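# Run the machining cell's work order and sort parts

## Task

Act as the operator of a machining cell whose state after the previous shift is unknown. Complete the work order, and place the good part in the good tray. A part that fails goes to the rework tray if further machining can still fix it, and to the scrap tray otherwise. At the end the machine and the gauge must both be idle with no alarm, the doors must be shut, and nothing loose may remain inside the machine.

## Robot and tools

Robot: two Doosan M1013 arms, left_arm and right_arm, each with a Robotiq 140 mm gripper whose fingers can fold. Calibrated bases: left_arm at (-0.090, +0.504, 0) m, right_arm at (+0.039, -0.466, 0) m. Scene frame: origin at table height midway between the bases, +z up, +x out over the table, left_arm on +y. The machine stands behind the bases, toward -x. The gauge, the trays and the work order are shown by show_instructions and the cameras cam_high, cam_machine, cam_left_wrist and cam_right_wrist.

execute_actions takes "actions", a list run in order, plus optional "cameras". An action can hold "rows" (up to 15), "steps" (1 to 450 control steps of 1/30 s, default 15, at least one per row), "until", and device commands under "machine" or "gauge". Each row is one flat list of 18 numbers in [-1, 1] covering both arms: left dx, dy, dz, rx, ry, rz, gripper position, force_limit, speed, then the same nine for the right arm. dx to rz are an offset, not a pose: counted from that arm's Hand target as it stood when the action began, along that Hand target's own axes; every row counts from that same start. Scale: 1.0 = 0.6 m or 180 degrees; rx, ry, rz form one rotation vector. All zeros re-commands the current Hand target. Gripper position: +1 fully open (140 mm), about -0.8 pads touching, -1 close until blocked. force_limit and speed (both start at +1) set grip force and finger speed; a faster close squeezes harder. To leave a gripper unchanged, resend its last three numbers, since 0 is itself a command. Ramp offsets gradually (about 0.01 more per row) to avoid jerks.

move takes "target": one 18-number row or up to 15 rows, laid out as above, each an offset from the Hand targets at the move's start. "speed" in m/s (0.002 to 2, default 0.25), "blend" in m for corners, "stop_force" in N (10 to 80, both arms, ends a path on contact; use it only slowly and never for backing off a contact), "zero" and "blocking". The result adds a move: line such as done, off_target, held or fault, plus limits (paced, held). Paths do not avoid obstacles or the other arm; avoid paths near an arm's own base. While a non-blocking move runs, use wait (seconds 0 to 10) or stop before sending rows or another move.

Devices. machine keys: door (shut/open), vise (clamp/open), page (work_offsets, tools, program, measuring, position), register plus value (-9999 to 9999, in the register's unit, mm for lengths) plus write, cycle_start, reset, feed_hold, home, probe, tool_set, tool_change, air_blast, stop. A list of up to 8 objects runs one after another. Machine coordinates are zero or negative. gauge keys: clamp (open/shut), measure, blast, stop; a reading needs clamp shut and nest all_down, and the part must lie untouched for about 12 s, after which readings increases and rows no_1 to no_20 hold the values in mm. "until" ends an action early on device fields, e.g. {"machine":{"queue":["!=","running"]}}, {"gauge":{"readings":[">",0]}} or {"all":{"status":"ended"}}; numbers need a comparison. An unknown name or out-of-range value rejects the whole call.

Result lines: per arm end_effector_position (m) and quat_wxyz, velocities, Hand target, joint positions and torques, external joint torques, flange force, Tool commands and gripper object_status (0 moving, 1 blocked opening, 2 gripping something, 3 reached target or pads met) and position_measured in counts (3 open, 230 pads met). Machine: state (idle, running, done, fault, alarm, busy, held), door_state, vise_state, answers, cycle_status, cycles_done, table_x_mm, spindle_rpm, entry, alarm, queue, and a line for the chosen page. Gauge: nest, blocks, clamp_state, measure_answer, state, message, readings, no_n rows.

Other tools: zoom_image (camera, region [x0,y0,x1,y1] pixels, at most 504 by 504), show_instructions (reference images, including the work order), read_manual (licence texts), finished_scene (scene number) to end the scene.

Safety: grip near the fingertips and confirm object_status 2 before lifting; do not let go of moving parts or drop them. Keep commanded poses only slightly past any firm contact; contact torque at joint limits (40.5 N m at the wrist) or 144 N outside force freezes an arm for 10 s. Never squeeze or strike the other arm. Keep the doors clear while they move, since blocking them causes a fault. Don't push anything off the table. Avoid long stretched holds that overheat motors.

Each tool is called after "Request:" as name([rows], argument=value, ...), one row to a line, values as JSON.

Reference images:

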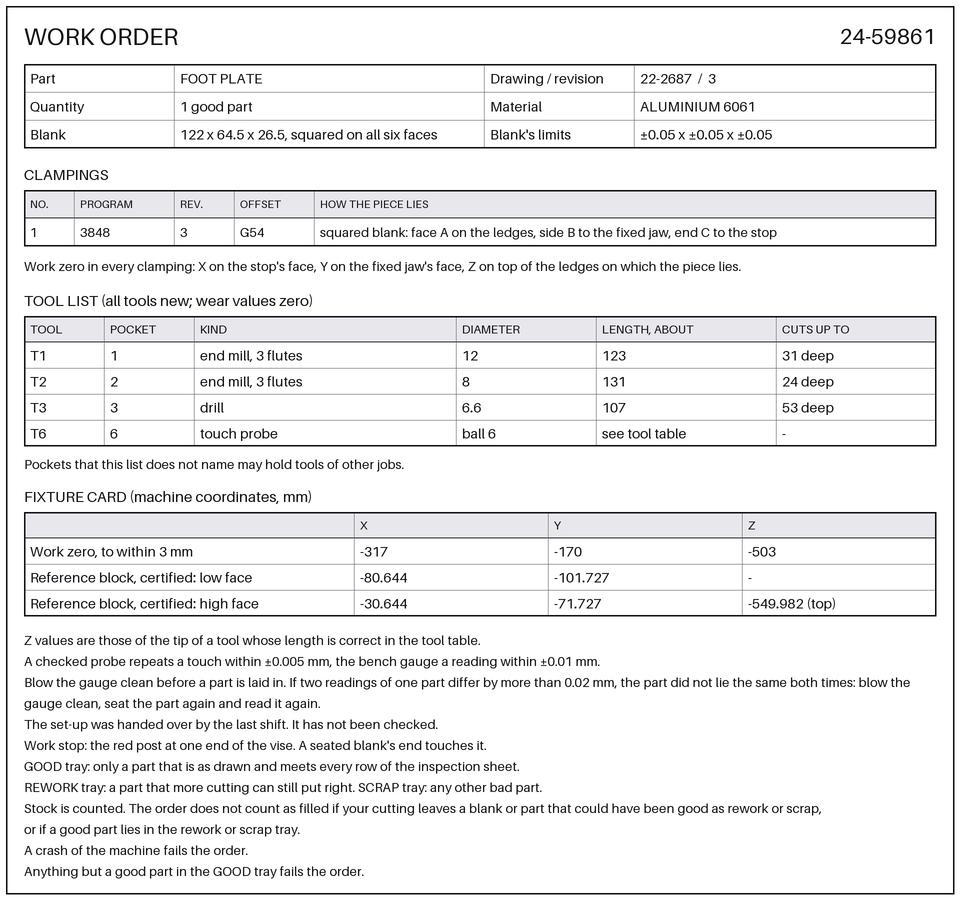

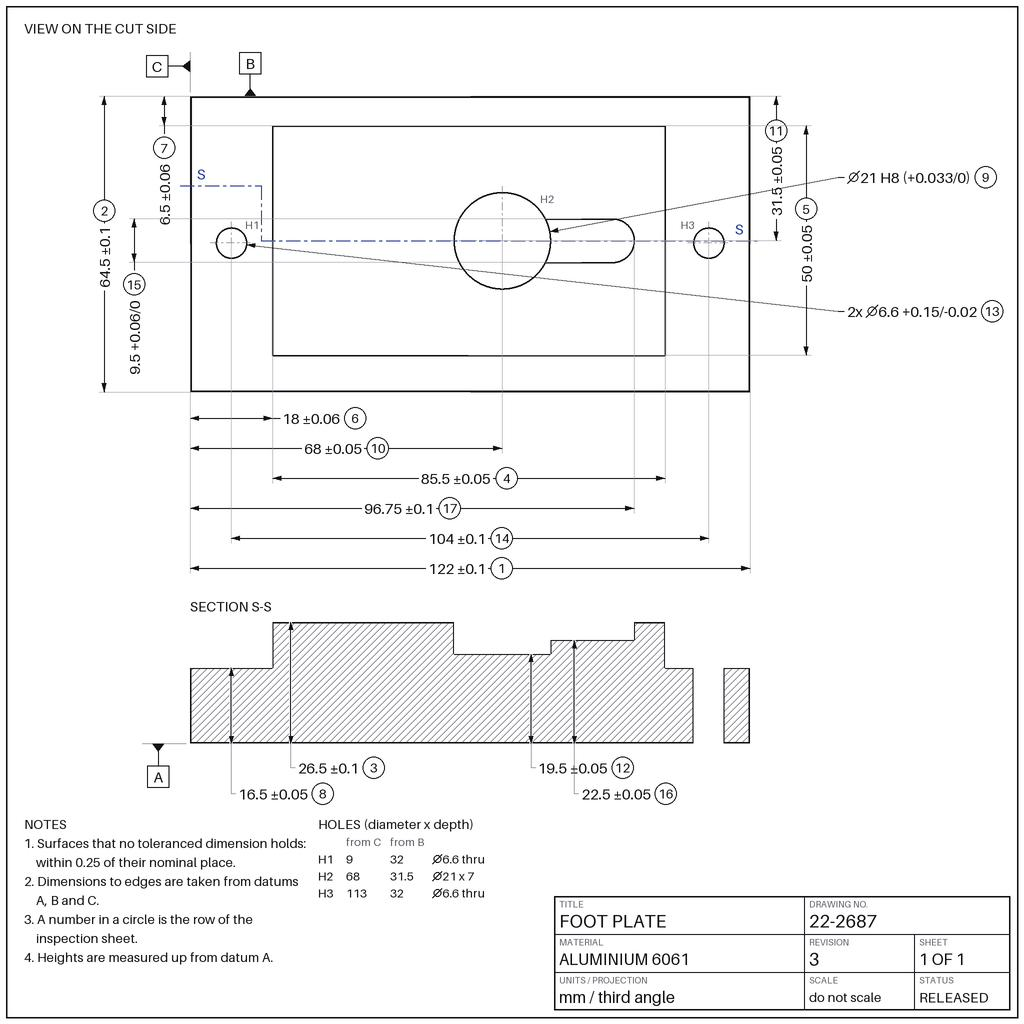

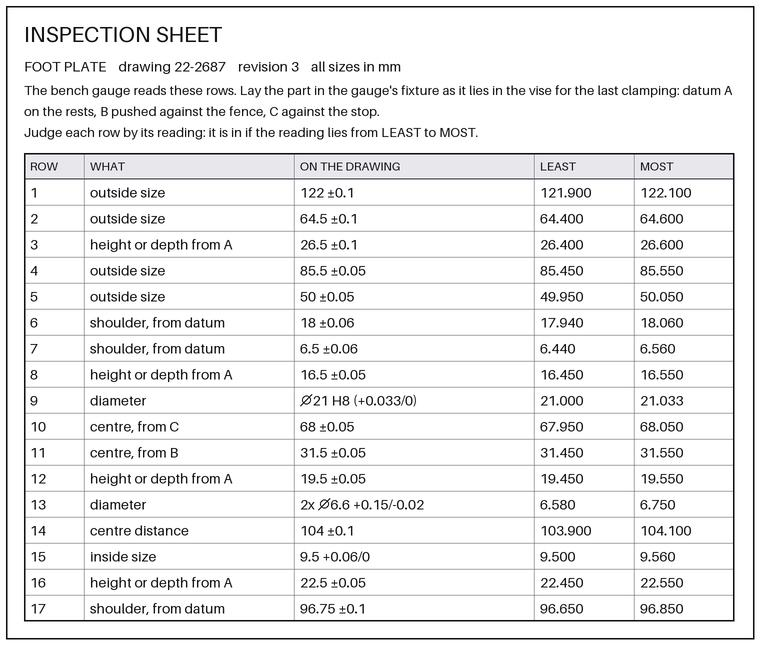

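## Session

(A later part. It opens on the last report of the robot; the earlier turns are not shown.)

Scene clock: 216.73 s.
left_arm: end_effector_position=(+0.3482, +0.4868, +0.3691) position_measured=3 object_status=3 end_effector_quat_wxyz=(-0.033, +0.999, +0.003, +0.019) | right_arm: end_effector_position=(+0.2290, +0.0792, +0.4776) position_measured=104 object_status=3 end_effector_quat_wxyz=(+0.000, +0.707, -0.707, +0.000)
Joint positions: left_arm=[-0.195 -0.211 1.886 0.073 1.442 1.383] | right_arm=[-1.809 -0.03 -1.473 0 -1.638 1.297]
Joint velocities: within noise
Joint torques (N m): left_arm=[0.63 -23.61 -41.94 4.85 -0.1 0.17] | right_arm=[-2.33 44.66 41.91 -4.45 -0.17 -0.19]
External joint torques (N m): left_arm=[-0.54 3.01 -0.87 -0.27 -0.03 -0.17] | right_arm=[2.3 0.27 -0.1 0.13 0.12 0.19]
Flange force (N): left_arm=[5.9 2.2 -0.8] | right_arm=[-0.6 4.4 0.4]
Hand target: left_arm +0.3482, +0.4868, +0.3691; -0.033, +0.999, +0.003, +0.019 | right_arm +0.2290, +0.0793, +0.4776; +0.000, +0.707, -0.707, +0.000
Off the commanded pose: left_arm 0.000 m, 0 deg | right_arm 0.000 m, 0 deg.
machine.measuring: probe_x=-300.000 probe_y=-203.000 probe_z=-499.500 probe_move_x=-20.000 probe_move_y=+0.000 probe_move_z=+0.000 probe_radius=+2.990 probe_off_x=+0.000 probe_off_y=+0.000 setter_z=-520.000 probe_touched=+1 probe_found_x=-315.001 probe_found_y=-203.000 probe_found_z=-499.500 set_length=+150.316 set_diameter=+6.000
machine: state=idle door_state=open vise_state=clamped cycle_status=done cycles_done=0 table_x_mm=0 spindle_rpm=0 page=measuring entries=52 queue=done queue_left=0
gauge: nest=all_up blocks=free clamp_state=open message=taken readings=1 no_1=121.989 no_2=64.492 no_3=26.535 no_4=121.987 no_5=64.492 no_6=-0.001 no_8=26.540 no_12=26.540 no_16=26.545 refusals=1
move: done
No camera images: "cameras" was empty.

Request:
execute_actions([
  {"machine": [{"door":"shut"},{"register":"probe_x","value":-307,"write":true},{"register":"probe_y","value":-179,"write":true},{"register":"probe_z","value":-468,"write":true},{"register":"probe_move_x","value":0,"write":true},{"register":"probe_move_z","value":-14,"write":true,"probe":true}], "steps": 450, "until": {"machine": {"queue": ["!=", "running"]}}},
], cameras=[])

Request:
execute_actions([
  {"machine": [{"register":"probe_y","value":-227,"write":true,"probe":true}], "steps": 450, "until": {"machine": {"queue": ["!=", "running"]}}},
], cameras=[])

Request:
execute_actions([
  {"machine": [{"register":"probe_x","value":-201,"write":true,"probe":true}], "steps": 450, "until": {"machine": {"queue": ["!=", "running"]}}},
], cameras=[])

Request:
execute_actions([
  {"machine": [{"register":"probe_y","value":-179,"write":true,"probe":true}], "steps": 450, "until": {"machine": {"queue": ["!=", "running"]}}},
], cameras=[])

Request:
execute_actions([
  {"machine": [{"register":"probe_x","value":-180,"write":true},{"register":"probe_y","value":-203,"write":true},{"register":"probe_z","value":-488,"write":true},{"register":"probe_move_z","value":0,"write":true},{"register":"probe_move_x","value":-14,"write":true,"probe":true}], "steps": 450, "until": {"machine": {"queue": ["!=", "running"]}}},
], cameras=[])

Scene clock: 227.50 s.
left_arm: end_effector_position=(+0.3482, +0.4868, +0.3691) position_measured=3 object_status=3 end_effector_quat_wxyz=(-0.033, +0.999, +0.003, +0.019) | right_arm: end_effector_position=(+0.2290, +0.0793, +0.4776) position_measured=104 object_status=3 end_effector_quat_wxyz=(+0.000, +0.707, -0.707, +0.000)
Joint positions: left_arm=[-0.195 -0.211 1.886 0.073 1.442 1.383] | right_arm=[-1.809 -0.03 -1.473 0 -1.638 1.297]
Joint velocities: within noise
Joint torques (N m): left_arm=[0.84 -23.7 -42.01 4.86 -0.07 0.16] | right_arm=[-2.59 44.74 41.02 -4.39 -0.11 -0.32]
External joint torques (N m): left_arm=[-0.99 3.19 -0.94 -0.27 -0.06 -0.16] | right_arm=[2.63 -0.29 0.64 0.09 0.07 0.32]
Flange force (N): left_arm=[6.2 3.2 -0.9] | right_arm=[-2.8 4.4 -1.1]
Hand target: left_arm +0.3482, +0.4868, +0.3691; -0.033, +0.999, +0.003, +0.019 | right_arm +0.2290, +0.0793, +0.4776; +0.000, +0.707, -0.707, +0.000
Tool commands: left_gripper/position=+1.0 left_gripper/force_limit=+1.0 left_gripper/speed=+1.0 right_gripper/position=+0.2 right_gripper/force_limit=+0.3 right_gripper/speed=-1.0
Off the commanded pose: left_arm 0.000 m, 0 deg | right_arm 0.000 m, 0 deg.
machine.measuring: probe_x=-307.000 probe_y=-179.000 probe_z=-468.000 probe_move_x=+0.000 probe_move_y=+0.000 probe_move_z=-14.000 probe_radius=+2.990 probe_off_x=+0.000 probe_off_y=+0.000 setter_z=-520.000 probe_touched=+1 probe_found_x=-307.000 probe_found_y=-179.000 probe_found_z=-476.261 set_length=+150.316 set_diameter=+6.000
machine: state=idle door_state=shut vise_state=clamped cycle_status=done cycles_done=0 table_x_mm=0 spindle_rpm=0 page=measuring entries=58 queue=done queue_left=0
gauge: nest=all_up blocks=free clamp_state=open message=taken readings=1 no_1=121.989 no_2=64.492 no_3=26.535 no_4=121.987 no_5=64.492 no_6=-0.001 no_8=26.540 no_12=26.540 no_16=26.545 refusals=1
No camera images: "cameras" was empty.

Scene clock: 235.07 s.
left_arm: end_effector_position=(+0.3482, +0.4868, +0.3691) position_measured=3 object_status=3 end_effector_quat_wxyz=(-0.033, +0.999, +0.003, +0.019) | right_arm: end_effector_position=(+0.2290, +0.0793, +0.4776) position_measured=104 object_status=3 end_effector_quat_wxyz=(+0.000, +0.707, -0.707, +0.000)
Joint positions: left_arm=[-0.195 -0.211 1.886 0.073 1.442 1.383] | right_arm=[-1.809 -0.03 -1.473 0 -1.638 1.297]
Joint velocities: within noise
Joint torques (N m): left_arm=[0.88 -23.82 -41.9 4.83 -0.08 0.16] | right_arm=[-2.52 44.66 41.08 -4.39 -0.13 -0.33]
External joint torques (N m): left_arm=[-0.85 3.24 -0.91 -0.25 -0.04 -0.16] | right_arm=[2.49 0.15 0.68 0.08 0.08 0.33]
Flange force (N): left_arm=[6.3 2.9 -0.8] | right_arm=[-2.2 4.4 -1.1]
Hand target: left_arm +0.3482, +0.4868, +0.3691; -0.033, +0.999, +0.003, +0.019 | right_arm +0.2290, +0.0793, +0.4776; +0.000, +0.707, -0.707, +0.000
Tool commands: left_gripper/position=+1.0 left_gripper/force_limit=+1.0 left_gripper/speed=+1.0 right_gripper/position=+0.2 right_gripper/force_limit=+0.3 right_gripper/speed=-1.0
Off the commanded pose: left_arm 0.000 m, 0 deg | right_arm 0.000 m, 0 deg.
machine.measuring: probe_x=-307.000 probe_y=-227.000 probe_z=-468.000 probe_move_x=+0.000 probe_move_y=+0.000 probe_move_z=-14.000 probe_radius=+2.990 probe_off_x=+0.000 probe_off_y=+0.000 setter_z=-520.000 probe_touched=+1 probe_found_x=-307.000 probe_found_y=-227.000 probe_found_z=-476.262 set_length=+150.316 set_diameter=+6.000
machine: state=idle door_state=shut vise_state=clamped cycle_status=done cycles_done=0 table_x_mm=0 spindle_rpm=0 page=measuring entries=60 queue=done queue_left=0
gauge: nest=all_up blocks=free clamp_state=open message=taken readings=1 no_1=121.989 no_2=64.492 no_3=26.535 no_4=121.987 no_5=64.492 no_6=-0.001 no_8=26.540 no_12=26.540 no_16=26.545 refusals=1
No camera images: "cameras" was empty.

Scene clock: 242.47 s.
left_arm: end_effector_position=(+0.3482, +0.4868, +0.3691) position_measured=3 object_status=3 end_effector_quat_wxyz=(-0.033, +0.999, +0.003, +0.019) | right_arm: end_effector_position=(+0.2290, +0.0793, +0.4776) position_measured=104 object_status=3 end_effector_quat_wxyz=(+0.000, +0.707, -0.707, +0.000)
Joint positions: left_arm=[-0.195 -0.211 1.886 0.073 1.442 1.383] | right_arm=[-1.809 -0.03 -1.473 0 -1.638 1.297]
Joint velocities: within noise
Joint torques (N m): left_arm=[0.94 -23.65 -41.97 4.8 -0.03 0.19] | right_arm=[-2.37 44.89 41.13 -4.37 -0.11 -0.31]
External joint torques (N m): left_arm=[-0.99 3.2 -0.86 -0.23 -0.1 -0.19] | right_arm=[2.37 -0.44 0.54 0.07 0.07 0.31]
Flange force (N): left_arm=[6.1 3.3 -0.7] | right_arm=[-2.8 3.9 -1.0]
Hand target: left_arm +0.3482, +0.4868, +0.3691; -0.033, +0.999, +0.003, +0.019 | right_arm +0.2290, +0.0793, +0.4776; +0.000, +0.707, -0.707, +0.000
Tool commands: left_gripper/position=+1.0 left_gripper/force_limit=+1.0 left_gripper/speed=+1.0 right_gripper/position=+0.2 right_gripper/force_limit=+0.3 right_gripper/speed=-1.0
Off the commanded pose: left_arm 0.000 m, 0 deg | right_arm 0.000 m, 0 deg.
machine.measuring: probe_x=-201.000 probe_y=-227.000 probe_z=-468.000 probe_move_x=+0.000 probe_move_y=+0.000 probe_move_z=-14.000 probe_radius=+2.990 probe_off_x=+0.000 probe_off_y=+0.000 setter_z=-520.000 probe_touched=+1 probe_found_x=-201.000 probe_found_y=-227.000 probe_found_z=-476.262 set_length=+150.316 set_diameter=+6.000
machine: state=idle door_state=shut vise_state=clamped cycle_status=done cycles_done=0 table_x_mm=0 spindle_rpm=0 page=measuring entries=62 queue=done queue_left=0
gauge: nest=all_up blocks=free clamp_state=open message=taken readings=1 no_1=121.989 no_2=64.492 no_3=26.535 no_4=121.987 no_5=64.492 no_6=-0.001 no_8=26.540 no_12=26.540 no_16=26.545 refusals=1
No camera images: "cameras" was empty.

Scene clock: 249.63 s.
left_arm: end_effector_position=(+0.3482, +0.4868, +0.3691) position_measured=3 object_status=3 end_effector_quat_wxyz=(-0.033, +0.999, +0.003, +0.019) | right_arm: end_effector_position=(+0.2290, +0.0793, +0.4776) position_measured=104 object_status=3 end_effector_quat_wxyz=(+0.000, +0.707, -0.707, +0.000)
Joint positions: left_arm=[-0.195 -0.211 1.886 0.073 1.442 1.383] | right_arm=[-1.809 -0.03 -1.473 0 -1.638 1.297]
Joint velocities: within noise
Joint torques (N m): left_arm=[0.84 -23.77 -41.95 4.82 -0.09 0.15] | right_arm=[-2.52 45.05 41.15 -4.37 -0.15 -0.31]
External joint torques (N m): left_arm=[-0.99 3.34 -0.85 -0.25 -0.03 -0.16] | right_arm=[2.56 -0.28 0.64 0.06 0.11 0.32]
Flange force (N): left_arm=[6.3 3.2 -0.7] | right_arm=[-2.8 4.3 -1.1]
Hand target: left_arm +0.3482, +0.4868, +0.3691; -0.033, +0.999, +0.003, +0.019 | right_arm +0.2290, +0.0793, +0.4776; +0.000, +0.707, -0.707, +0.000
Tool commands: left_gripper/position=+1.0 left_gripper/force_limit=+1.0 left_gripper/speed=+1.0 right_gripper/position=+0.2 right_gripper/force_limit=+0.3 right_gripper/speed=-1.0
Off the commanded pose: left_arm 0.000 m, 0 deg | right_arm 0.000 m, 0 deg.
machine.measuring: probe_x=-201.000 probe_y=-179.000 probe_z=-468.000 probe_move_x=+0.000 probe_move_y=+0.000 probe_move_z=-14.000 probe_radius=+2.990 probe_off_x=+0.000 probe_off_y=+0.000 setter_z=-520.000 probe_touched=+1 probe_found_x=-201.000 probe_found_y=-179.000 probe_found_z=-476.261 set_length=+150.316 set_diameter=+6.000
machine: state=idle door_state=shut vise_state=clamped cycle_status=done cycles_done=0 table_x_mm=0 spindle_rpm=0 page=measuring entries=64 queue=done queue_left=0
gauge: nest=all_up blocks=free clamp_state=open message=taken readings=1 no_1=121.989 no_2=64.492 no_3=26.535 no_4=121.987 no_5=64.492 no_6=-0.001 no_8=26.540 no_12=26.540 no_16=26.545 refusals=1
No camera images: "cameras" was empty.

Scene clock: 258.23 s.
left_arm: end_effector_position=(+0.3482, +0.4868, +0.3691) position_measured=3 object_status=3 end_effector_quat_wxyz=(-0.033, +0.999, +0.003, +0.019) | right_arm: end_effector_position=(+0.2290, +0.0793, +0.4776) position_measured=104 object_status=3 end_effector_quat_wxyz=(+0.000, +0.707, -0.707, +0.000)
Joint positions: left_arm=[-0.195 -0.211 1.886 0.073 1.442 1.383] | right_arm=[-1.809 -0.03 -1.473 0 -1.638 1.297]
Joint velocities: within noise
Joint torques (N m): left_arm=[1.03 -23.62 -42.01 4.84 -0.05 0.13] | right_arm=[-2.39 44.52 41.13 -4.37 -0.1 -0.35]
External joint torques (N m): left_arm=[-1.19 3.15 -0.89 -0.26 -0.08 -0.13] | right_arm=[2.36 0.39 0.63 0.06 0.04 0.35]
Flange force (N): left_arm=[6.0 3.6 -0.8] | right_arm=[-1.7 4.4 -1.1]
Hand target: left_arm +0.3482, +0.4868, +0.3691; -0.033, +0.999, +0.003, +0.019 | right_arm +0.2290, +0.0793, +0.4776; +0.000, +0.707, -0.707, +0.000
Tool commands: left_gripper/position=+1.0 left_gripper/force_limit=+1.0 left_gripper/speed=+1.0 right_gripper/position=+0.2 right_gripper/force_limit=+0.3 right_gripper/speed=-1.0
Off the commanded pose: left_arm 0.000 m, 0 deg | right_arm 0.000 m, 0 deg.
machine.measuring: probe_x=-180.000 probe_y=-203.000 probe_z=-488.000 probe_move_x=-14.000 probe_move_y=+0.000 probe_move_z=+0.000 probe_radius=+2.990 probe_off_x=+0.000 probe_off_y=+0.000 setter_z=-520.000 probe_touched=+1 probe_found_x=-193.008 probe_found_y=-203.000 probe_found_z=-488.000 set_length=+150.316 set_diameter=+6.000
machine: state=idle door_state=shut vise_state=clamped cycle_status=done cycles_done=0 table_x_mm=0 spindle_rpm=0 page=measuring entries=70 queue=done queue_left=0
gauge: nest=all_up blocks=free clamp_state=open message=taken readings=1 no_1=121.989 no_2=64.492 no_3=26.535 no_4=121.987 no_5=64.492 no_6=-0.001 no_8=26.540 no_12=26.540 no_16=26.545 refusals=1
No camera images: "cameras" was empty.

Request:
execute_actions([
  {"machine": {"page":"program","cycle_start": true}, "gauge": {"blast": true}, "steps": 60},
], cameras=[])

Request:
execute_actions([
  {"steps": 450, "until": {"machine": {"state": ["!=", "running"]}}},
], cameras=["cam_machine"])

Scene clock: 261.83 s.
left_arm: end_effector_position=(+0.3482, +0.4868, +0.3691) position_measured=3 object_status=3 end_effector_quat_wxyz=(-0.033, +0.999, +0.003, +0.019) | right_arm: end_effector_position=(+0.2290, +0.0793, +0.4776) position_measured=104 object_status=3 end_effector_quat_wxyz=(+0.000, +0.707, -0.707, +0.000)
Joint positions: left_arm=[-0.195 -0.211 1.886 0.073 1.442 1.383] | right_arm=[-1.809 -0.03 -1.473 0 -1.638 1.297]
Joint velocities: within noise
Joint torques (N m): left_arm=[0.97 -23.76 -41.93 4.8 -0.11 0.15] | right_arm=[-2.46 44.72 40.99 -4.37 -0.15 -0.31]
External joint torques (N m): left_arm=[-1.02 3.22 -0.89 -0.23 -0.02 -0.15] | right_arm=[2.43 -0.01 0.75 0.06 0.1 0.31]
Flange force (N): left_arm=[6.1 3.3 -0.9] | right_arm=[-2.5 4.2 -1.3]
Hand target: left_arm +0.3482, +0.4868, +0.3691; -0.033, +0.999, +0.003, +0.019 | right_arm +0.2290, +0.0793, +0.4776; +0.000, +0.707, -0.707, +0.000
Tool commands: left_gripper/position=+1.0 left_gripper/force_limit=+1.0 left_gripper/speed=+1.0 right_gripper/position=+0.2 right_gripper/force_limit=+0.3 right_gripper/speed=-1.0
Off the commanded pose: left_arm 0.000 m, 0 deg | right_arm 0.000 m, 0 deg.
machine.program: program=+3848 tool_call=+6 tool_in_spindle=+1 program_revision=+3 program_offset=+54 load_peak=+0 stored1_number=+3848 stored1_revision=+3 stored2_number=+5216 stored2_revision=+4 stored3_number=+5440 stored3_revision=+2 stored4_number=+0 stored4_revision=+0 cycles=+0
machine: state=running door_state=shut vise_state=clamped cycle_status=moving cycles_done=0 table_x_mm=147 spindle_rpm=0 page=program entries=71 queue=running queue_left=0
gauge: nest=all_up blocks=free clamp_state=open message=taken readings=1 no_1=121.989 no_2=64.492 no_3=26.535 no_4=121.987 no_5=64.492 no_6=-0.001 no_8=26.540 no_12=26.540 no_16=26.545 refusals=1
No camera images: "cameras" was empty.

Scene clock: 277.03 s.
left_arm: end_effector_position=(+0.3482, +0.4868, +0.3691) position_measured=3 object_status=3 end_effector_quat_wxyz=(-0.033, +0.999, +0.003, +0.019) | right_arm: end_effector_position=(+0.2290, +0.0793, +0.4776) position_measured=104 object_status=3 end_effector_quat_wxyz=(+0.000, +0.707, -0.707, +0.000)
Joint positions: left_arm=[-0.195 -0.211 1.886 0.073 1.442 1.383] | right_arm=[-1.809 -0.03 -1.473 0 -1.638 1.297]
Joint velocities: within noise
Joint torques (N m): left_arm=[0.97 -23.66 -41.99 4.78 -0.05 0.12] | right_arm=[-2.27 44.76 41.08 -4.43 -0.13 -0.28]
External joint torques (N m): left_arm=[-0.96 3.04 -0.91 -0.19 -0.08 -0.12] | right_arm=[2.24 0.15 0.7 0.13 0.08 0.28]
Flange force (N): left_arm=[5.9 3.0 -0.8] | right_arm=[-2.0 3.9 -1.2]
Hand target: left_arm +0.3482, +0.4868, +0.3691; -0.033, +0.999, +0.003, +0.019 | right_arm +0.2290, +0.0793, +0.4776; +0.000, +0.707, -0.707, +0.000
Tool commands: left_gripper/position=+1.0 left_gripper/force_limit=+1.0 left_gripper/speed=+1.0 right_gripper/position=+0.2 right_gripper/force_limit=+0.3 right_gripper/speed=-1.0
Off the commanded pose: left_arm 0.000 m, 0 deg | right_arm 0.000 m, 0 deg.
machine.program: program=+3848 tool_call=+6 tool_in_spindle=+1 program_revision=+3 program_offset=+54 load_peak=+11 stored1_number=+3848 stored1_revision=+3 stored2_number=+5216 stored2_revision=+4 stored3_number=+5440 stored3_revision=+2 stored4_number=+0 stored4_revision=+0 cycles=+0
machine: state=running door_state=shut vise_state=clamped cycle_status=moving cycles_done=0 table_x_mm=146 spindle_rpm=7958 page=program entries=71 queue=running queue_left=0
gauge: nest=all_up blocks=free clamp_state=open message=taken readings=1 no_1=121.989 no_2=64.492 no_3=26.535 no_4=121.987 no_5=64.492 no_6=-0.001 no_8=26.540 no_12=26.540 no_16=26.545 refusals=1
Images, in order (width x height): cam_machine 896x504.

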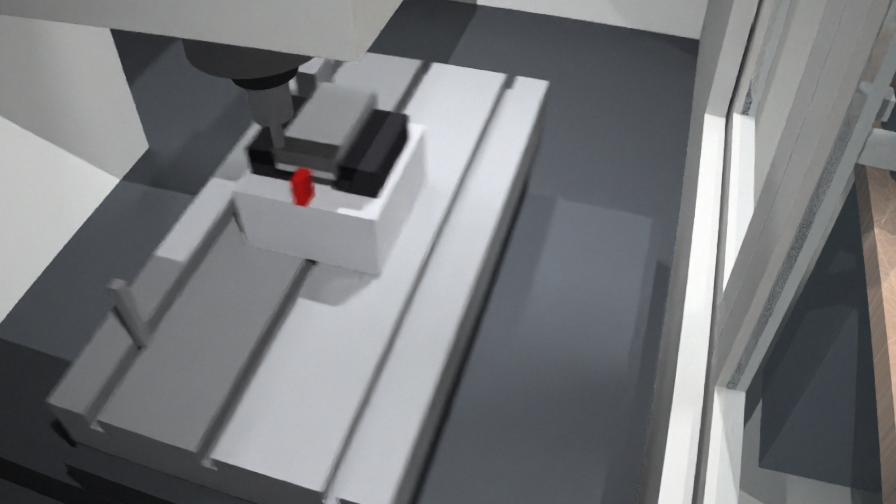

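Request:
execute_actions([
  {"steps": 450, "until": {"machine": {"state": ["!=", "running"]}}},
], cameras=[])

Request:
execute_actions([
  {"steps": 450, "until": {"machine": {"state": ["!=", "running"]}}},
], cameras=[])

Request:
execute_actions([
  {"steps": 450, "until": {"machine": {"state": ["!=", "running"]}}},
], cameras=[])

Request:
execute_actions([
  {"steps": 450, "until": {"machine": {"state": ["!=", "running"]}}},
], cameras=["cam_machine"])

Scene clock: 292.77 s.
left_arm: end_effector_position=(+0.3482, +0.4868, +0.3691) position_measured=3 object_status=3 end_effector_quat_wxyz=(-0.033, +0.999, +0.003, +0.019) | right_arm: end_effector_position=(+0.2290, +0.0793, +0.4776) position_measured=104 object_status=3 end_effector_quat_wxyz=(+0.000, +0.707, -0.707, +0.000)
Joint positions: left_arm=[-0.195 -0.211 1.886 0.073 1.442 1.383] | right_arm=[-1.809 -0.03 -1.473 0 -1.638 1.297]
Joint velocities: within noise
Joint torques (N m): left_arm=[1.02 -23.74 -41.94 4.76 -0.13 0.16] | right_arm=[-2.27 44.97 41.01 -4.4 -0.11 -0.34]
External joint torques (N m): left_arm=[-0.98 3.15 -0.85 -0.19 0 -0.16] | right_arm=[2.25 -0.22 0.66 0.1 0.06 0.34]
Flange force (N): left_arm=[6.0 3.2 -0.8] | right_arm=[-2.6 3.8 -1.2]
Hand target: left_arm +0.3482, +0.4868, +0.3691; -0.033, +0.999, +0.003, +0.019 | right_arm +0.2290, +0.0793, +0.4776; +0.000, +0.707, -0.707, +0.000
Tool commands: left_gripper/position=+1.0 left_gripper/force_limit=+1.0 left_gripper/speed=+1.0 right_gripper/position=+0.2 right_gripper/force_limit=+0.3 right_gripper/speed=-1.0
Off the commanded pose: left_arm 0.000 m, 0 deg | right_arm 0.000 m, 0 deg.
machine.program: program=+3848 tool_call=+6 tool_in_spindle=+1 program_revision=+3 program_offset=+54 load_peak=+11 stored1_number=+3848 stored1_revision=+3 stored2_number=+5216 stored2_revision=+4 stored3_number=+5440 stored3_revision=+2 stored4_number=+0 stored4_revision=+0 cycles=+0
machine: state=running door_state=shut vise_state=clamped cycle_status=moving cycles_done=0 table_x_mm=41 spindle_rpm=7958 page=program entries=71 queue=running queue_left=0
gauge: nest=all_up blocks=free clamp_state=open message=taken readings=1 no_1=121.989 no_2=64.492 no_3=26.535 no_4=121.987 no_5=64.492 no_6=-0.001 no_8=26.540 no_12=26.540 no_16=26.545 refusals=1
No camera images: "cameras" was empty.

Scene clock: 307.97 s.
left_arm: end_effector_position=(+0.3482, +0.4868, +0.3691) position_measured=3 object_status=3 end_effector_quat_wxyz=(-0.033, +0.999, +0.003, +0.019) | right_arm: end_effector_position=(+0.2290, +0.0793, +0.4776) position_measured=104 object_status=3 end_effector_quat_wxyz=(+0.000, +0.707, -0.707, +0.000)
Joint positions: left_arm=[-0.195 -0.211 1.886 0.073 1.442 1.383] | right_arm=[-1.809 -0.03 -1.473 0 -1.638 1.297]
Joint velocities: within noise
Joint torques (N m): left_arm=[0.75 -23.59 -41.99 4.81 0 0.17] | right_arm=[-2.65 44.58 40.96 -4.37 -0.12 -0.31]
External joint torques (N m): left_arm=[-0.72 2.96 -0.82 -0.23 -0.12 -0.17] | right_arm=[2.65 0.17 0.79 0.06 0.07 0.31]
Flange force (N): left_arm=[5.8 2.6 -0.6] | right_arm=[-2.4 4.6 -1.4]
Hand target: left_arm +0.3482, +0.4868, +0.3691; -0.033, +0.999, +0.003, +0.019 | right_arm +0.2290, +0.0793, +0.4776; +0.000, +0.707, -0.707, +0.000
Tool commands: left_gripper/position=+1.0 left_gripper/force_limit=+1.0 left_gripper/speed=+1.0 right_gripper/position=+0.2 right_gripper/force_limit=+0.3 right_gripper/speed=-1.0
Off the commanded pose: left_arm 0.000 m, 0 deg | right_arm 0.000 m, 0 deg.
machine.program: program=+3848 tool_call=+6 tool_in_spindle=+1 program_revision=+3 program_offset=+54 load_peak=+11 stored1_number=+3848 stored1_revision=+3 stored2_number=+5216 stored2_revision=+4 stored3_number=+5440 stored3_revision=+2 stored4_number=+0 stored4_revision=+0 cycles=+0
machine: state=running door_state=shut vise_state=clamped cycle_status=moving cycles_done=0 table_x_mm=42 spindle_rpm=7958 page=program entries=71 queue=running queue_left=0
gauge: nest=all_up blocks=free clamp_state=open message=taken readings=1 no_1=121.989 no_2=64.492 no_3=26.535 no_4=121.987 no_5=64.492 no_6=-0.001 no_8=26.540 no_12=26.540 no_16=26.545 refusals=1
No camera images: "cameras" was empty.

Scene clock: 323.17 s.
left_arm: end_effector_position=(+0.3482, +0.4868, +0.3691) position_measured=3 object_status=3 end_effector_quat_wxyz=(-0.033, +0.999, +0.003, +0.019) | right_arm: end_effector_position=(+0.2290, +0.0793, +0.4776) position_measured=104 object_status=3 end_effector_quat_wxyz=(+0.000, +0.707, -0.707, +0.000)
Joint positions: left_arm=[-0.195 -0.211 1.886 0.073 1.442 1.383] | right_arm=[-1.809 -0.03 -1.473 0 -1.638 1.297]
Joint velocities: within noise
Joint torques (N m): left_arm=[0.78 -23.51 -42.14 4.85 -0.05 0.13] | right_arm=[-2.36 44.71 41.1 -4.4 -0.11 -0.31]
External joint torques (N m): left_arm=[-0.8 2.98 -0.63 -0.27 -0.08 -0.13] | right_arm=[2.34 0.02 0.64 0.1 0.07 0.31]
Flange force (N): left_arm=[5.5 2.7 -0.3] | right_arm=[-2.2 4.1 -1.1]
Hand target: left_arm +0.3482, +0.4868, +0.3691; -0.033, +0.999, +0.003, +0.019 | right_arm +0.2290, +0.0793, +0.4776; +0.000, +0.707, -0.707, +0.000
Tool commands: left_gripper/position=+1.0 left_gripper/force_limit=+1.0 left_gripper/speed=+1.0 right_gripper/position=+0.2 right_gripper/force_limit=+0.3 right_gripper/speed=-1.0
Off the commanded pose: left_arm 0.000 m, 0 deg | right_arm 0.000 m, 0 deg.
machine.program: program=+3848 tool_call=+6 tool_in_spindle=+1 program_revision=+3 program_offset=+54 load_peak=+11 stored1_number=+3848 stored1_revision=+3 stored2_number=+5216 stored2_revision=+4 stored3_number=+5440 stored3_revision=+2 stored4_number=+0 stored4_revision=+0 cycles=+0
machine: state=running door_state=shut vise_state=clamped cycle_status=moving cycles_done=0 table_x_mm=131 spindle_rpm=7958 page=program entries=71 queue=running queue_left=0
gauge: nest=all_up blocks=free clamp_state=open message=taken readings=1 no_1=121.989 no_2=64.492 no_3=26.535 no_4=121.987 no_5=64.492 no_6=-0.001 no_8=26.540 no_12=26.540 no_16=26.545 refusals=1
No camera images: "cameras" was empty.

Scene clock: 338.37 s.
left_arm: end_effector_position=(+0.3482, +0.4868, +0.3691) position_measured=3 object_status=3 end_effector_quat_wxyz=(-0.033, +0.999, +0.003, +0.019) | right_arm: end_effector_position=(+0.2290, +0.0793, +0.4776) position_measured=104 object_status=3 end_effector_quat_wxyz=(+0.000, +0.707, -0.707, +0.000)
Joint positions: left_arm=[-0.195 -0.211 1.886 0.073 1.442 1.383] | right_arm=[-1.809 -0.03 -1.473 0 -1.638 1.297]
Joint velocities: within noise
Joint torques (N m): left_arm=[0.64 -23.58 -42.12 4.84 -0.08 0.13] | right_arm=[-2.21 44.63 41.17 -4.36 -0.17 -0.32]
External joint torques (N m): left_arm=[-0.78 3.08 -0.71 -0.27 -0.04 -0.13] | right_arm=[2.22 -0.16 0.5 0.05 0.12 0.32]
Flange force (N): left_arm=[5.8 2.6 -0.5] | right_arm=[-2.2 3.9 -0.7]
Hand target: left_arm +0.3482, +0.4868, +0.3691; -0.033, +0.999, +0.003, +0.019 | right_arm +0.2290, +0.0793, +0.4776; +0.000, +0.707, -0.707, +0.000
Tool commands: left_gripper/position=+1.0 left_gripper/force_limit=+1.0 left_gripper/speed=+1.0 right_gripper/position=+0.2 right_gripper/force_limit=+0.3 right_gripper/speed=-1.0
Off the commanded pose: left_arm 0.000 m, 0 deg | right_arm 0.000 m, 0 deg.
machine.program: program=+3848 tool_call=+6 tool_in_spindle=+1 program_revision=+3 program_offset=+54 load_peak=+11 stored1_number=+3848 stored1_revision=+3 stored2_number=+5216 stored2_revision=+4 stored3_number=+5440 stored3_revision=+2 stored4_number=+0 stored4_revision=+0 cycles=+0
machine: state=running door_state=shut vise_state=clamped cycle_status=moving cycles_done=0 table_x_mm=80 spindle_rpm=7958 page=program entries=71 queue=running queue_left=0
gauge: nest=all_up blocks=free clamp_state=open message=taken readings=1 no_1=121.989 no_2=64.492 no_3=26.535 no_4=121.987 no_5=64.492 no_6=-0.001 no_8=26.540 no_12=26.540 no_16=26.545 refusals=1
Images, in order (width x height): cam_machine 896x504.

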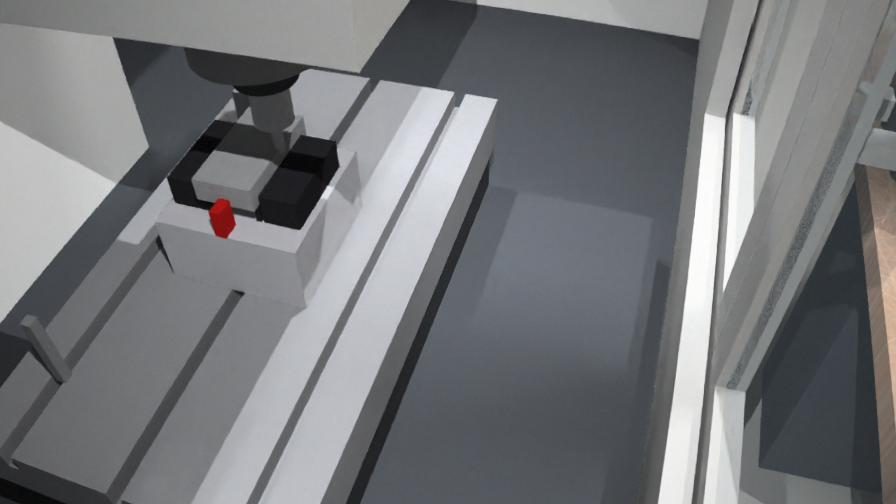

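Request:
execute_actions([
  {"steps": 450, "until": {"machine": {"state": ["!=", "running"]}}},
], cameras=[])

Request:
execute_actions([
  {"steps": 450, "until": {"machine": {"state": ["!=", "running"]}}},
], cameras=[])

Request:
execute_actions([
  {"steps": 450, "until": {"machine": {"state": ["!=", "running"]}}},
], cameras=[])

Request:
execute_actions([
  {"steps": 450, "until": {"machine": {"state": ["!=", "running"]}}},
], cameras=[])

Request:
execute_actions([
  {"steps": 450, "until": {"machine": {"state": ["!=", "running"]}}},
], cameras=["cam_machine"])

Scene clock: 354.17 s.
left_arm: end_effector_position=(+0.3482, +0.4868, +0.3691) position_measured=3 object_status=3 end_effector_quat_wxyz=(-0.033, +0.999, +0.003, +0.019) | right_arm: end_effector_position=(+0.2290, +0.0793, +0.4776) position_measured=104 object_status=3 end_effector_quat_wxyz=(+0.000, +0.707, -0.707, +0.000)
Joint positions: left_arm=[-0.195 -0.211 1.886 0.073 1.442 1.383] | right_arm=[-1.809 -0.03 -1.473 0 -1.638 1.297]
Joint velocities: within noise
Joint torques (N m): left_arm=[0.65 -23.6 -41.89 4.82 -0.06 0.13] | right_arm=[-2.28 44.73 41.14 -4.42 -0.12 -0.29]
External joint torques (N m): left_arm=[-0.59 2.92 -1.03 -0.23 -0.07 -0.14] | right_arm=[2.31 0.12 0.66 0.11 0.07 0.29]
Flange force (N): left_arm=[6.0 2.2 -1.0] | right_arm=[-2.1 4.1 -1.1]
Hand target: left_arm +0.3482, +0.4868, +0.3691; -0.033, +0.999, +0.003, +0.019 | right_arm +0.2290, +0.0793, +0.4776; +0.000, +0.707, -0.707, +0.000
Tool commands: left_gripper/position=+1.0 left_gripper/force_limit=+1.0 left_gripper/speed=+1.0 right_gripper/position=+0.2 right_gripper/force_limit=+0.3 right_gripper/speed=-1.0
Off the commanded pose: left_arm 0.000 m, 0 deg | right_arm 0.000 m, 0 deg.
machine.program: program=+3848 tool_call=+6 tool_in_spindle=+1 program_revision=+3 program_offset=+54 load_peak=+11 stored1_number=+3848 stored1_revision=+3 stored2_number=+5216 stored2_revision=+4 stored3_number=+5440 stored3_revision=+2 stored4_number=+0 stored4_revision=+0 cycles=+0
machine: state=running door_state=shut vise_state=clamped cycle_status=moving cycles_done=0 table_x_mm=20 spindle_rpm=0 page=program entries=71 queue=running queue_left=0
gauge: nest=all_up blocks=free clamp_state=open message=taken readings=1 no_1=121.989 no_2=64.492 no_3=26.535 no_4=121.987 no_5=64.492 no_6=-0.001 no_8=26.540 no_12=26.540 no_16=26.545 refusals=1
No camera images: "cameras" was empty.

Scene clock: 369.37 s.
left_arm: end_effector_position=(+0.3482, +0.4868, +0.3691) position_measured=3 object_status=3 end_effector_quat_wxyz=(-0.033, +0.999, +0.003, +0.019) | right_arm: end_effector_position=(+0.2290, +0.0793, +0.4776) position_measured=104 object_status=3 end_effector_quat_wxyz=(+0.000, +0.707, -0.707, +0.000)
Joint positions: left_arm=[-0.195 -0.211 1.886 0.073 1.442 1.383] | right_arm=[-1.809 -0.03 -1.473 0 -1.638 1.297]
Joint velocities: within noise
Joint torques (N m): left_arm=[1.08 -23.56 -41.95 4.84 -0.04 0.2] | right_arm=[-2.49 44.59 41.09 -4.39 -0.13 -0.31]
External joint torques (N m): left_arm=[-1.23 3.2 -0.75 -0.27 -0.08 -0.21] | right_arm=[2.47 -0.06 0.6 0.09 0.09 0.31]
Flange force (N): left_arm=[5.8 3.9 -0.6] | right_arm=[-2.3 4.3 -1.0]
Hand target: left_arm +0.3482, +0.4868, +0.3691; -0.033, +0.999, +0.003, +0.019 | right_arm +0.2290, +0.0793, +0.4776; +0.000, +0.707, -0.707, +0.000
Tool commands: left_gripper/position=+1.0 left_gripper/force_limit=+1.0 left_gripper/speed=+1.0 right_gripper/position=+0.2 right_gripper/force_limit=+0.3 right_gripper/speed=-1.0
Off the commanded pose: left_arm 0.000 m, 0 deg | right_arm 0.000 m, 0 deg.
machine.program: program=+3848 tool_call=+6 tool_in_spindle=+2 program_revision=+3 program_offset=+54 load_peak=+11 stored1_number=+3848 stored1_revision=+3 stored2_number=+5216 stored2_revision=+4 stored3_number=+5440 stored3_revision=+2 stored4_number=+0 stored4_revision=+0 cycles=+0
machine: state=running door_state=shut vise_state=clamped cycle_status=moving cycles_done=0 table_x_mm=59 spindle_rpm=0 page=program entries=71 queue=running queue_left=0
gauge: nest=all_up blocks=free clamp_state=open message=taken readings=1 no_1=121.989 no_2=64.492 no_3=26.535 no_4=121.987 no_5=64.492 no_6=-0.001 no_8=26.540 no_12=26.540 no_16=26.545 refusals=1
No camera images: "cameras" was empty.

Scene clock: 384.57 s.
left_arm: end_effector_position=(+0.3482, +0.4868, +0.3691) position_measured=3 object_status=3 end_effector_quat_wxyz=(-0.033, +0.999, +0.003, +0.019) | right_arm: end_effector_position=(+0.2290, +0.0793, +0.4776) position_measured=104 object_status=3 end_effector_quat_wxyz=(+0.000, +0.707, -0.707, +0.000)
Joint positions: left_arm=[-0.195 -0.211 1.886 0.073 1.442 1.383] | right_arm=[-1.809 -0.03 -1.473 0 -1.638 1.297]
Joint velocities: within noise
Joint torques (N m): left_arm=[0.64 -23.42 -41.92 4.79 -0.03 0.23] | right_arm=[-2.53 44.94 41.05 -4.41 -0.18 -0.31]
External joint torques (N m): left_arm=[-0.65 2.87 -0.95 -0.2 -0.09 -0.24] | right_arm=[2.67 -0.49 0.58 0.12 0.13 0.31]
Flange force (N): left_arm=[5.8 2.6 -0.8] | right_arm=[-3.1 4.4 -0.9]
Hand target: left_arm +0.3482, +0.4868, +0.3691; -0.033, +0.999, +0.003, +0.019 | right_arm +0.2290, +0.0793, +0.4776; +0.000, +0.707, -0.707, +0.000
Tool commands: left_gripper/position=+1.0 left_gripper/force_limit=+1.0 left_gripper/speed=+1.0 right_gripper/position=+0.2 right_gripper/force_limit=+0.3 right_gripper/speed=-1.0
Off the commanded pose: left_arm 0.000 m, 0 deg | right_arm 0.000 m, 0 deg.
machine.program: program=+3848 tool_call=+6 tool_in_spindle=+1 program_revision=+3 program_offset=+54 load_peak=+11 stored1_number=+3848 stored1_revision=+3 stored2_number=+5216 stored2_revision=+4 stored3_number=+5440 stored3_revision=+2 stored4_number=+0 stored4_revision=+0 cycles=+0
machine: state=running door_state=shut vise_state=clamped cycle_status=moving cycles_done=0 table_x_mm=78 spindle_rpm=0 page=program entries=71 queue=running queue_left=0
gauge: nest=all_up blocks=free clamp_state=open message=taken readings=1 no_1=121.989 no_2=64.492 no_3=26.535 no_4=121.987 no_5=64.492 no_6=-0.001 no_8=26.540 no_12=26.540 no_16=26.545 refusals=1
No camera images: "cameras" was empty.

Scene clock: 394.77 s.
left_arm: end_effector_position=(+0.3482, +0.4868, +0.3691) position_measured=3 object_status=3 end_effector_quat_wxyz=(-0.033, +0.999, +0.003, +0.019) | right_arm: end_effector_position=(+0.2290, +0.0793, +0.4776) position_measured=104 object_status=3 end_effector_quat_wxyz=(+0.000, +0.707, -0.707, +0.000)
Joint positions: left_arm=[-0.195 -0.211 1.886 0.073 1.442 1.383] | right_arm=[-1.809 -0.03 -1.473 0 -1.638 1.297]
Joint velocities: within noise
Joint torques (N m): left_arm=[0.76 -23.63 -41.78 4.85 -0.09 0.2] | right_arm=[-2.17 44.81 40.94 -4.38 -0.11 -0.32]
External joint torques (N m): left_arm=[-0.87 3.16 -0.96 -0.29 -0.03 -0.2] | right_arm=[2.16 0.02 0.85 0.06 0.05 0.32]
Flange force (N): left_arm=[6.2 3.0 -0.9] | right_arm=[-2.5 3.7 -1.5]
Hand target: left_arm +0.3482, +0.4868, +0.3691; -0.033, +0.999, +0.003, +0.019 | right_arm +0.2290, +0.0793, +0.4776; +0.000, +0.707, -0.707, +0.000
Tool commands: left_gripper/position=+1.0 left_gripper/force_limit=+1.0 left_gripper/speed=+1.0 right_gripper/position=+0.2 right_gripper/force_limit=+0.3 right_gripper/speed=-1.0
Off the commanded pose: left_arm 0.000 m, 0 deg | right_arm 0.000 m, 0 deg.
machine.program: program=+3848 tool_call=+6 tool_in_spindle=+3 program_revision=+3 program_offset=+54 load_peak=+11 stored1_number=+3848 stored1_revision=+3 stored2_number=+5216 stored2_revision=+4 stored3_number=+5440 stored3_revision=+2 stored4_number=+0 stored4_revision=+0 cycles=+1
machine: state=done door_state=shut vise_state=clamped cycle_status=done cycles_done=1 table_x_mm=0 spindle_rpm=0 page=program entries=71 queue=done queue_left=0
gauge: nest=all_up blocks=free clamp_state=open message=taken readings=1 no_1=121.989 no_2=64.492 no_3=26.535 no_4=121.987 no_5=64.492 no_6=-0.001 no_8=26.540 no_12=26.540 no_16=26.545 refusals=1
No camera images: "cameras" was empty.

Scene clock: 395.00 s.
left_arm: end_effector_position=(+0.3482, +0.4868, +0.3691) position_measured=3 object_status=3 end_effector_quat_wxyz=(-0.033, +0.999, +0.003, +0.019) | right_arm: end_effector_position=(+0.2290, +0.0793, +0.4776) position_measured=104 object_status=3 end_effector_quat_wxyz=(+0.000, +0.707, -0.707, +0.000)
Joint positions: left_arm=[-0.195 -0.211 1.886 0.073 1.442 1.383] | right_arm=[-1.809 -0.03 -1.473 0 -1.638 1.297]
Joint velocities: within noise
Joint torques (N m): left_arm=[0.86 -23.96 -41.91 4.82 -0.03 0.18] | right_arm=[-2.46 44.71 41.14 -4.43 -0.14 -0.31]
External joint torques (N m): left_arm=[-0.7 3.27 -1.01 -0.23 -0.1 -0.18] | right_arm=[2.45 -0.1 0.54 0.12 0.09 0.31]
Flange force (N): left_arm=[6.5 2.6 -0.8] | right_arm=[-2.3 4.3 -0.9]
Hand target: left_arm +0.3482, +0.4868, +0.3691; -0.033, +0.999, +0.003, +0.019 | right_arm +0.2290, +0.0793, +0.4776; +0.000, +0.707, -0.707, +0.000
Tool commands: left_gripper/position=+1.0 left_gripper/force_limit=+1.0 left_gripper/speed=+1.0 right_gripper/position=+0.2 right_gripper/force_limit=+0.3 right_gripper/speed=-1.0
Off the commanded pose: left_arm 0.000 m, 0 deg | right_arm 0.000 m, 0 deg.
machine.program: program=+3848 tool_call=+6 tool_in_spindle=+3 program_revision=+3 program_offset=+54 load_peak=+11 stored1_number=+3848 stored1_revision=+3 stored2_number=+5216 stored2_revision=+4 stored3_number=+5440 stored3_revision=+2 stored4_number=+0 stored4_revision=+0 cycles=+1
machine: state=done door_state=shut vise_state=clamped cycle_status=done cycles_done=1 table_x_mm=0 spindle_rpm=0 page=program entries=71 queue=done queue_left=0
gauge: nest=all_up blocks=free clamp_state=open message=taken readings=1 no_1=121.989 no_2=64.492 no_3=26.535 no_4=121.987 no_5=64.492 no_6=-0.001 no_8=26.540 no_12=26.540 no_16=26.545 refusals=1
Images, in order (width x height): cam_machine 896x504.

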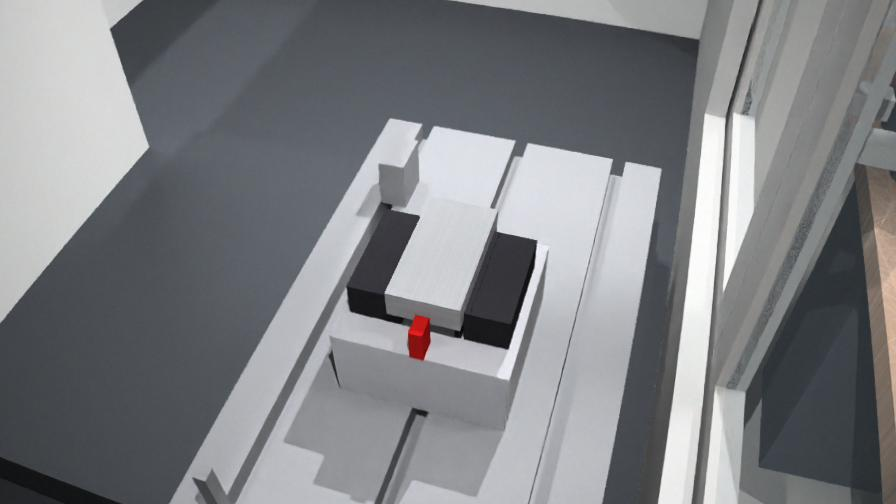

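Request:
execute_actions([
  {"machine": [{"door": "open"},{"vise":"open"}], "steps": 2},
], cameras=[])

Request:
move(target=[0,0,0,0,0,0,1,1,1, 0,0.85,0.0793,0,0,0,0.2,0.3,-1], speed=0.2, cameras=["cam_machine"])

Scene clock: 397.97 s.
left_arm: end_effector_position=(+0.3482, +0.4868, +0.3691) position_measured=3 object_status=3 end_effector_quat_wxyz=(-0.033, +0.999, +0.003, +0.019) | right_arm: end_effector_position=(+0.2290, +0.0793, +0.4776) position_measured=104 object_status=3 end_effector_quat_wxyz=(+0.000, +0.707, -0.707, +0.000)
Joint positions: left_arm=[-0.195 -0.211 1.886 0.073 1.442 1.383] | right_arm=[-1.809 -0.03 -1.473 0 -1.638 1.297]
Joint velocities: within noise
Joint torques (N m): left_arm=[0.87 -23.63 -42.14 4.81 -0.02 0.17] | right_arm=[-2.39 44.77 41.1 -4.36 -0.15 -0.33]
External joint torques (N m): left_arm=[-0.8 3 -0.66 -0.24 -0.1 -0.17] | right_arm=[2.37 0.09 0.69 0.04 0.1 0.33]
Flange force (N): left_arm=[5.6 2.8 -0.3] | right_arm=[-2.2 4.2 -1.1]
Hand target: left_arm +0.3482, +0.4868, +0.3691; -0.033, +0.999, +0.003, +0.019 | right_arm +0.2290, +0.0793, +0.4776; +0.000, +0.707, -0.707, +0.000
Tool commands: left_gripper/position=+1.0 left_gripper/force_limit=+1.0 left_gripper/speed=+1.0 right_gripper/position=+0.2 right_gripper/force_limit=+0.3 right_gripper/speed=-1.0
Off the commanded pose: left_arm 0.000 m, 0 deg | right_arm 0.000 m, 0 deg.
machine.program: program=+3848 tool_call=+6 tool_in_spindle=+3 program_revision=+3 program_offset=+54 load_peak=+11 stored1_number=+3848 stored1_revision=+3 stored2_number=+5216 stored2_revision=+4 stored3_number=+5440 stored3_revision=+2 stored4_number=+0 stored4_revision=+0 cycles=+1
machine: state=done door_state=between vise_state=clamped cycle_status=done cycles_done=1 table_x_mm=0 spindle_rpm=0 page=program entries=71 queue=running queue_left=1
gauge: nest=all_up blocks=free clamp_state=open message=taken readings=1 no_1=121.989 no_2=64.492 no_3=26.535 no_4=121.987 no_5=64.492 no_6=-0.001 no_8=26.540 no_12=26.540 no_16=26.545 refusals=1
No camera images: "cameras" was empty.

Scene clock: 400.97 s.
left_arm: end_effector_position=(+0.3482, +0.4868, +0.3691) position_measured=3 object_status=3 end_effector_quat_wxyz=(-0.033, +0.999, +0.003, +0.019) | right_arm: end_effector_position=(-0.2809, +0.0796, +0.4298) position_measured=104 object_status=3 end_effector_quat_wxyz=(+0.000, +0.707, -0.707, +0.000)
Joint positions: left_arm=[-0.195 -0.211 1.886 0.073 1.442 1.383] | right_arm=[-0.949 -0.118 -1.464 -0.001 -1.56 2.157]
Joint velocities: within noise
Joint torques (N m): left_arm=[0.84 -23.49 -41.97 4.85 -0.04 0.15] | right_arm=[-3.35 53.67 41.66 -4.39 -0.14 -0.22]
External joint torques (N m): left_arm=[-0.74 3 -0.62 -0.29 -0.07 -0.16] | right_arm=[3.34 -0.03 0.05 0.11 0.1 0.22]
Flange force (N): left_arm=[5.5 2.6 -0.3] | right_arm=[3.0 4.7 0.1]
Hand target: left_arm +0.3482, +0.4868, +0.3691; -0.033, +0.999, +0.003, +0.019 | right_arm -0.2810, +0.0796, +0.4298; +0.000, +0.707, -0.707, +0.000
Off the commanded pose: left_arm 0.000 m, 0 deg | right_arm 0.000 m, 0 deg.
machine.program: program=+3848 tool_call=+6 tool_in_spindle=+3 program_revision=+3 program_offset=+54 load_peak=+11 stored1_number=+3848 stored1_revision=+3 stored2_number=+5216 stored2_revision=+4 stored3_number=+5440 stored3_revision=+2 stored4_number=+0 stored4_revision=+0 cycles=+1
machine: state=idle door_state=open vise_state=open cycle_status=done cycles_done=1 table_x_mm=0 spindle_rpm=0 page=program entries=71 queue=done queue_left=0
gauge: nest=all_up blocks=free clamp_state=open message=taken readings=1 no_1=121.989 no_2=64.492 no_3=26.535 no_4=121.987 no_5=64.492 no_6=-0.001 no_8=26.540 no_12=26.540 no_16=26.545 refusals=1
move: done
Images, in order (width x height): cam_machine 896x504.

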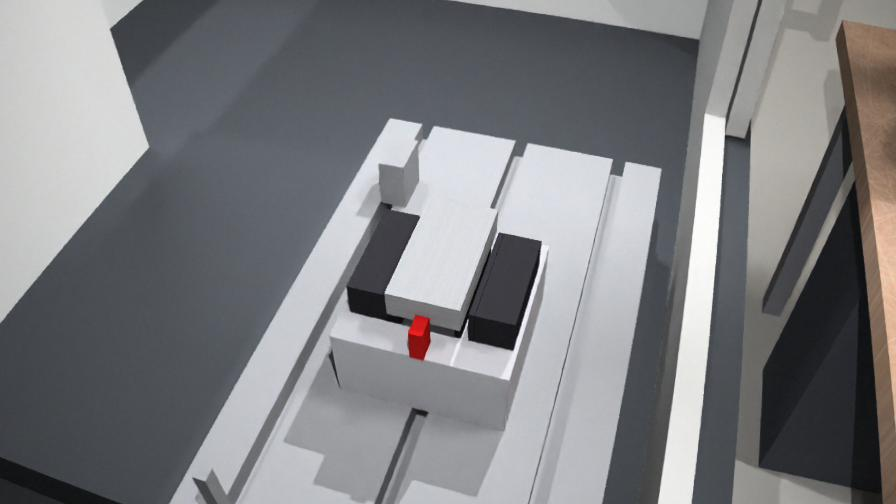

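Request:
move([
  [0,0,0,0,0,0,1,1,1, -0.0173,0.5317,0,0,0,0,0.2,0.3,-1],
  [0,0,0,0,0,0,1,1,1, 0.2077,0.6983,0.0997,0,0,0,0.2,0.3,-1],
  [0,0,0,0,0,0,1,1,1, 0.2827,0.7967,0.233,0,0,0,0.2,0.3,-1],
], speed=0.2, cameras=["cam_right_wrist"])

Scene clock: 405.10 s.
left_arm: end_effector_position=(+0.3482, +0.4868, +0.3691) position_measured=3 object_status=3 end_effector_quat_wxyz=(-0.033, +0.999, +0.003, +0.019) | right_arm: end_effector_position=(-0.7590, -0.0897, +0.2897) position_measured=104 object_status=3 end_effector_quat_wxyz=(+0.000, +0.707, -0.707, +0.000)
Joint positions: left_arm=[-0.195 -0.211 1.886 0.073 1.442 1.383] | right_arm=[-0.365 -0.554 -1.12 0 -1.468 2.741]
Joint velocities: within noise
Joint torques (N m): left_arm=[0.74 -23.62 -41.91 4.8 -0.09 0.14] | right_arm=[-3.07 93.82 41.09 -4.23 -0.13 -0.44]
External joint torques (N m): left_arm=[-0.77 3.1 -0.85 -0.23 -0.03 -0.14] | right_arm=[2.75 2.46 0.59 -0.03 0.09 0.44]
Flange force (N): left_arm=[6.0 2.7 -0.8] | right_arm=[4.5 -1.1 -1.2]
Hand target: left_arm +0.3482, +0.4868, +0.3691; -0.033, +0.999, +0.003, +0.019 | right_arm -0.7590, -0.0897, +0.2897; +0.000, +0.707, -0.707, +0.000
Off the commanded pose: left_arm 0.000 m, 0 deg | right_arm 0.000 m, 0 deg.
machine.program: program=+3848 tool_call=+6 tool_in_spindle=+3 program_revision=+3 program_offset=+54 load_peak=+11 stored1_number=+3848 stored1_revision=+3 stored2_number=+5216 stored2_revision=+4 stored3_number=+5440 stored3_revision=+2 stored4_number=+0 stored4_revision=+0 cycles=+1
machine: state=idle door_state=open vise_state=open cycle_status=done cycles_done=1 table_x_mm=0 spindle_rpm=0 page=program entries=71 queue=done queue_left=0
gauge: nest=all_up blocks=free clamp_state=open message=taken readings=1 no_1=121.989 no_2=64.492 no_3=26.535 no_4=121.987 no_5=64.492 no_6=-0.001 no_8=26.540 no_12=26.540 no_16=26.545 refusals=1
move: done
Images, in order (width x height): cam_right_wrist 896x504.

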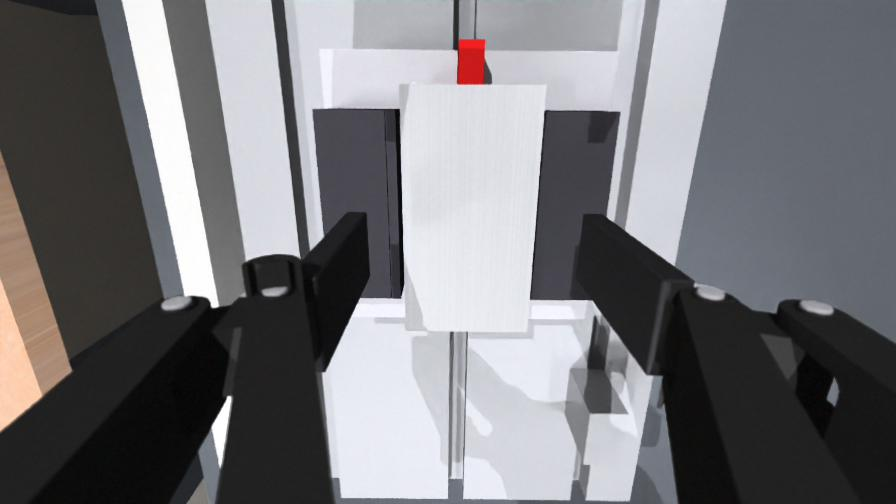

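Request:
zoom_image(camera="cam_right_wrist", region=[360, 60, 600, 350])

Scaled by 1.738 from the camera's 896x504 image, which has a finer 1280x720 frame.

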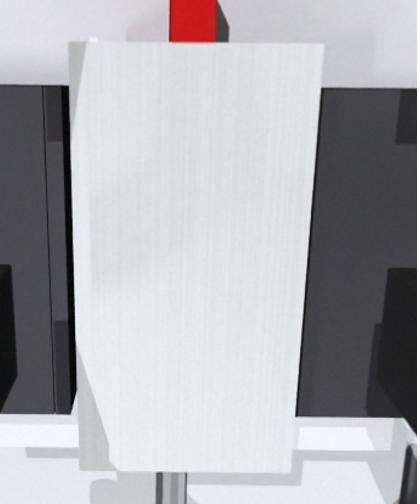

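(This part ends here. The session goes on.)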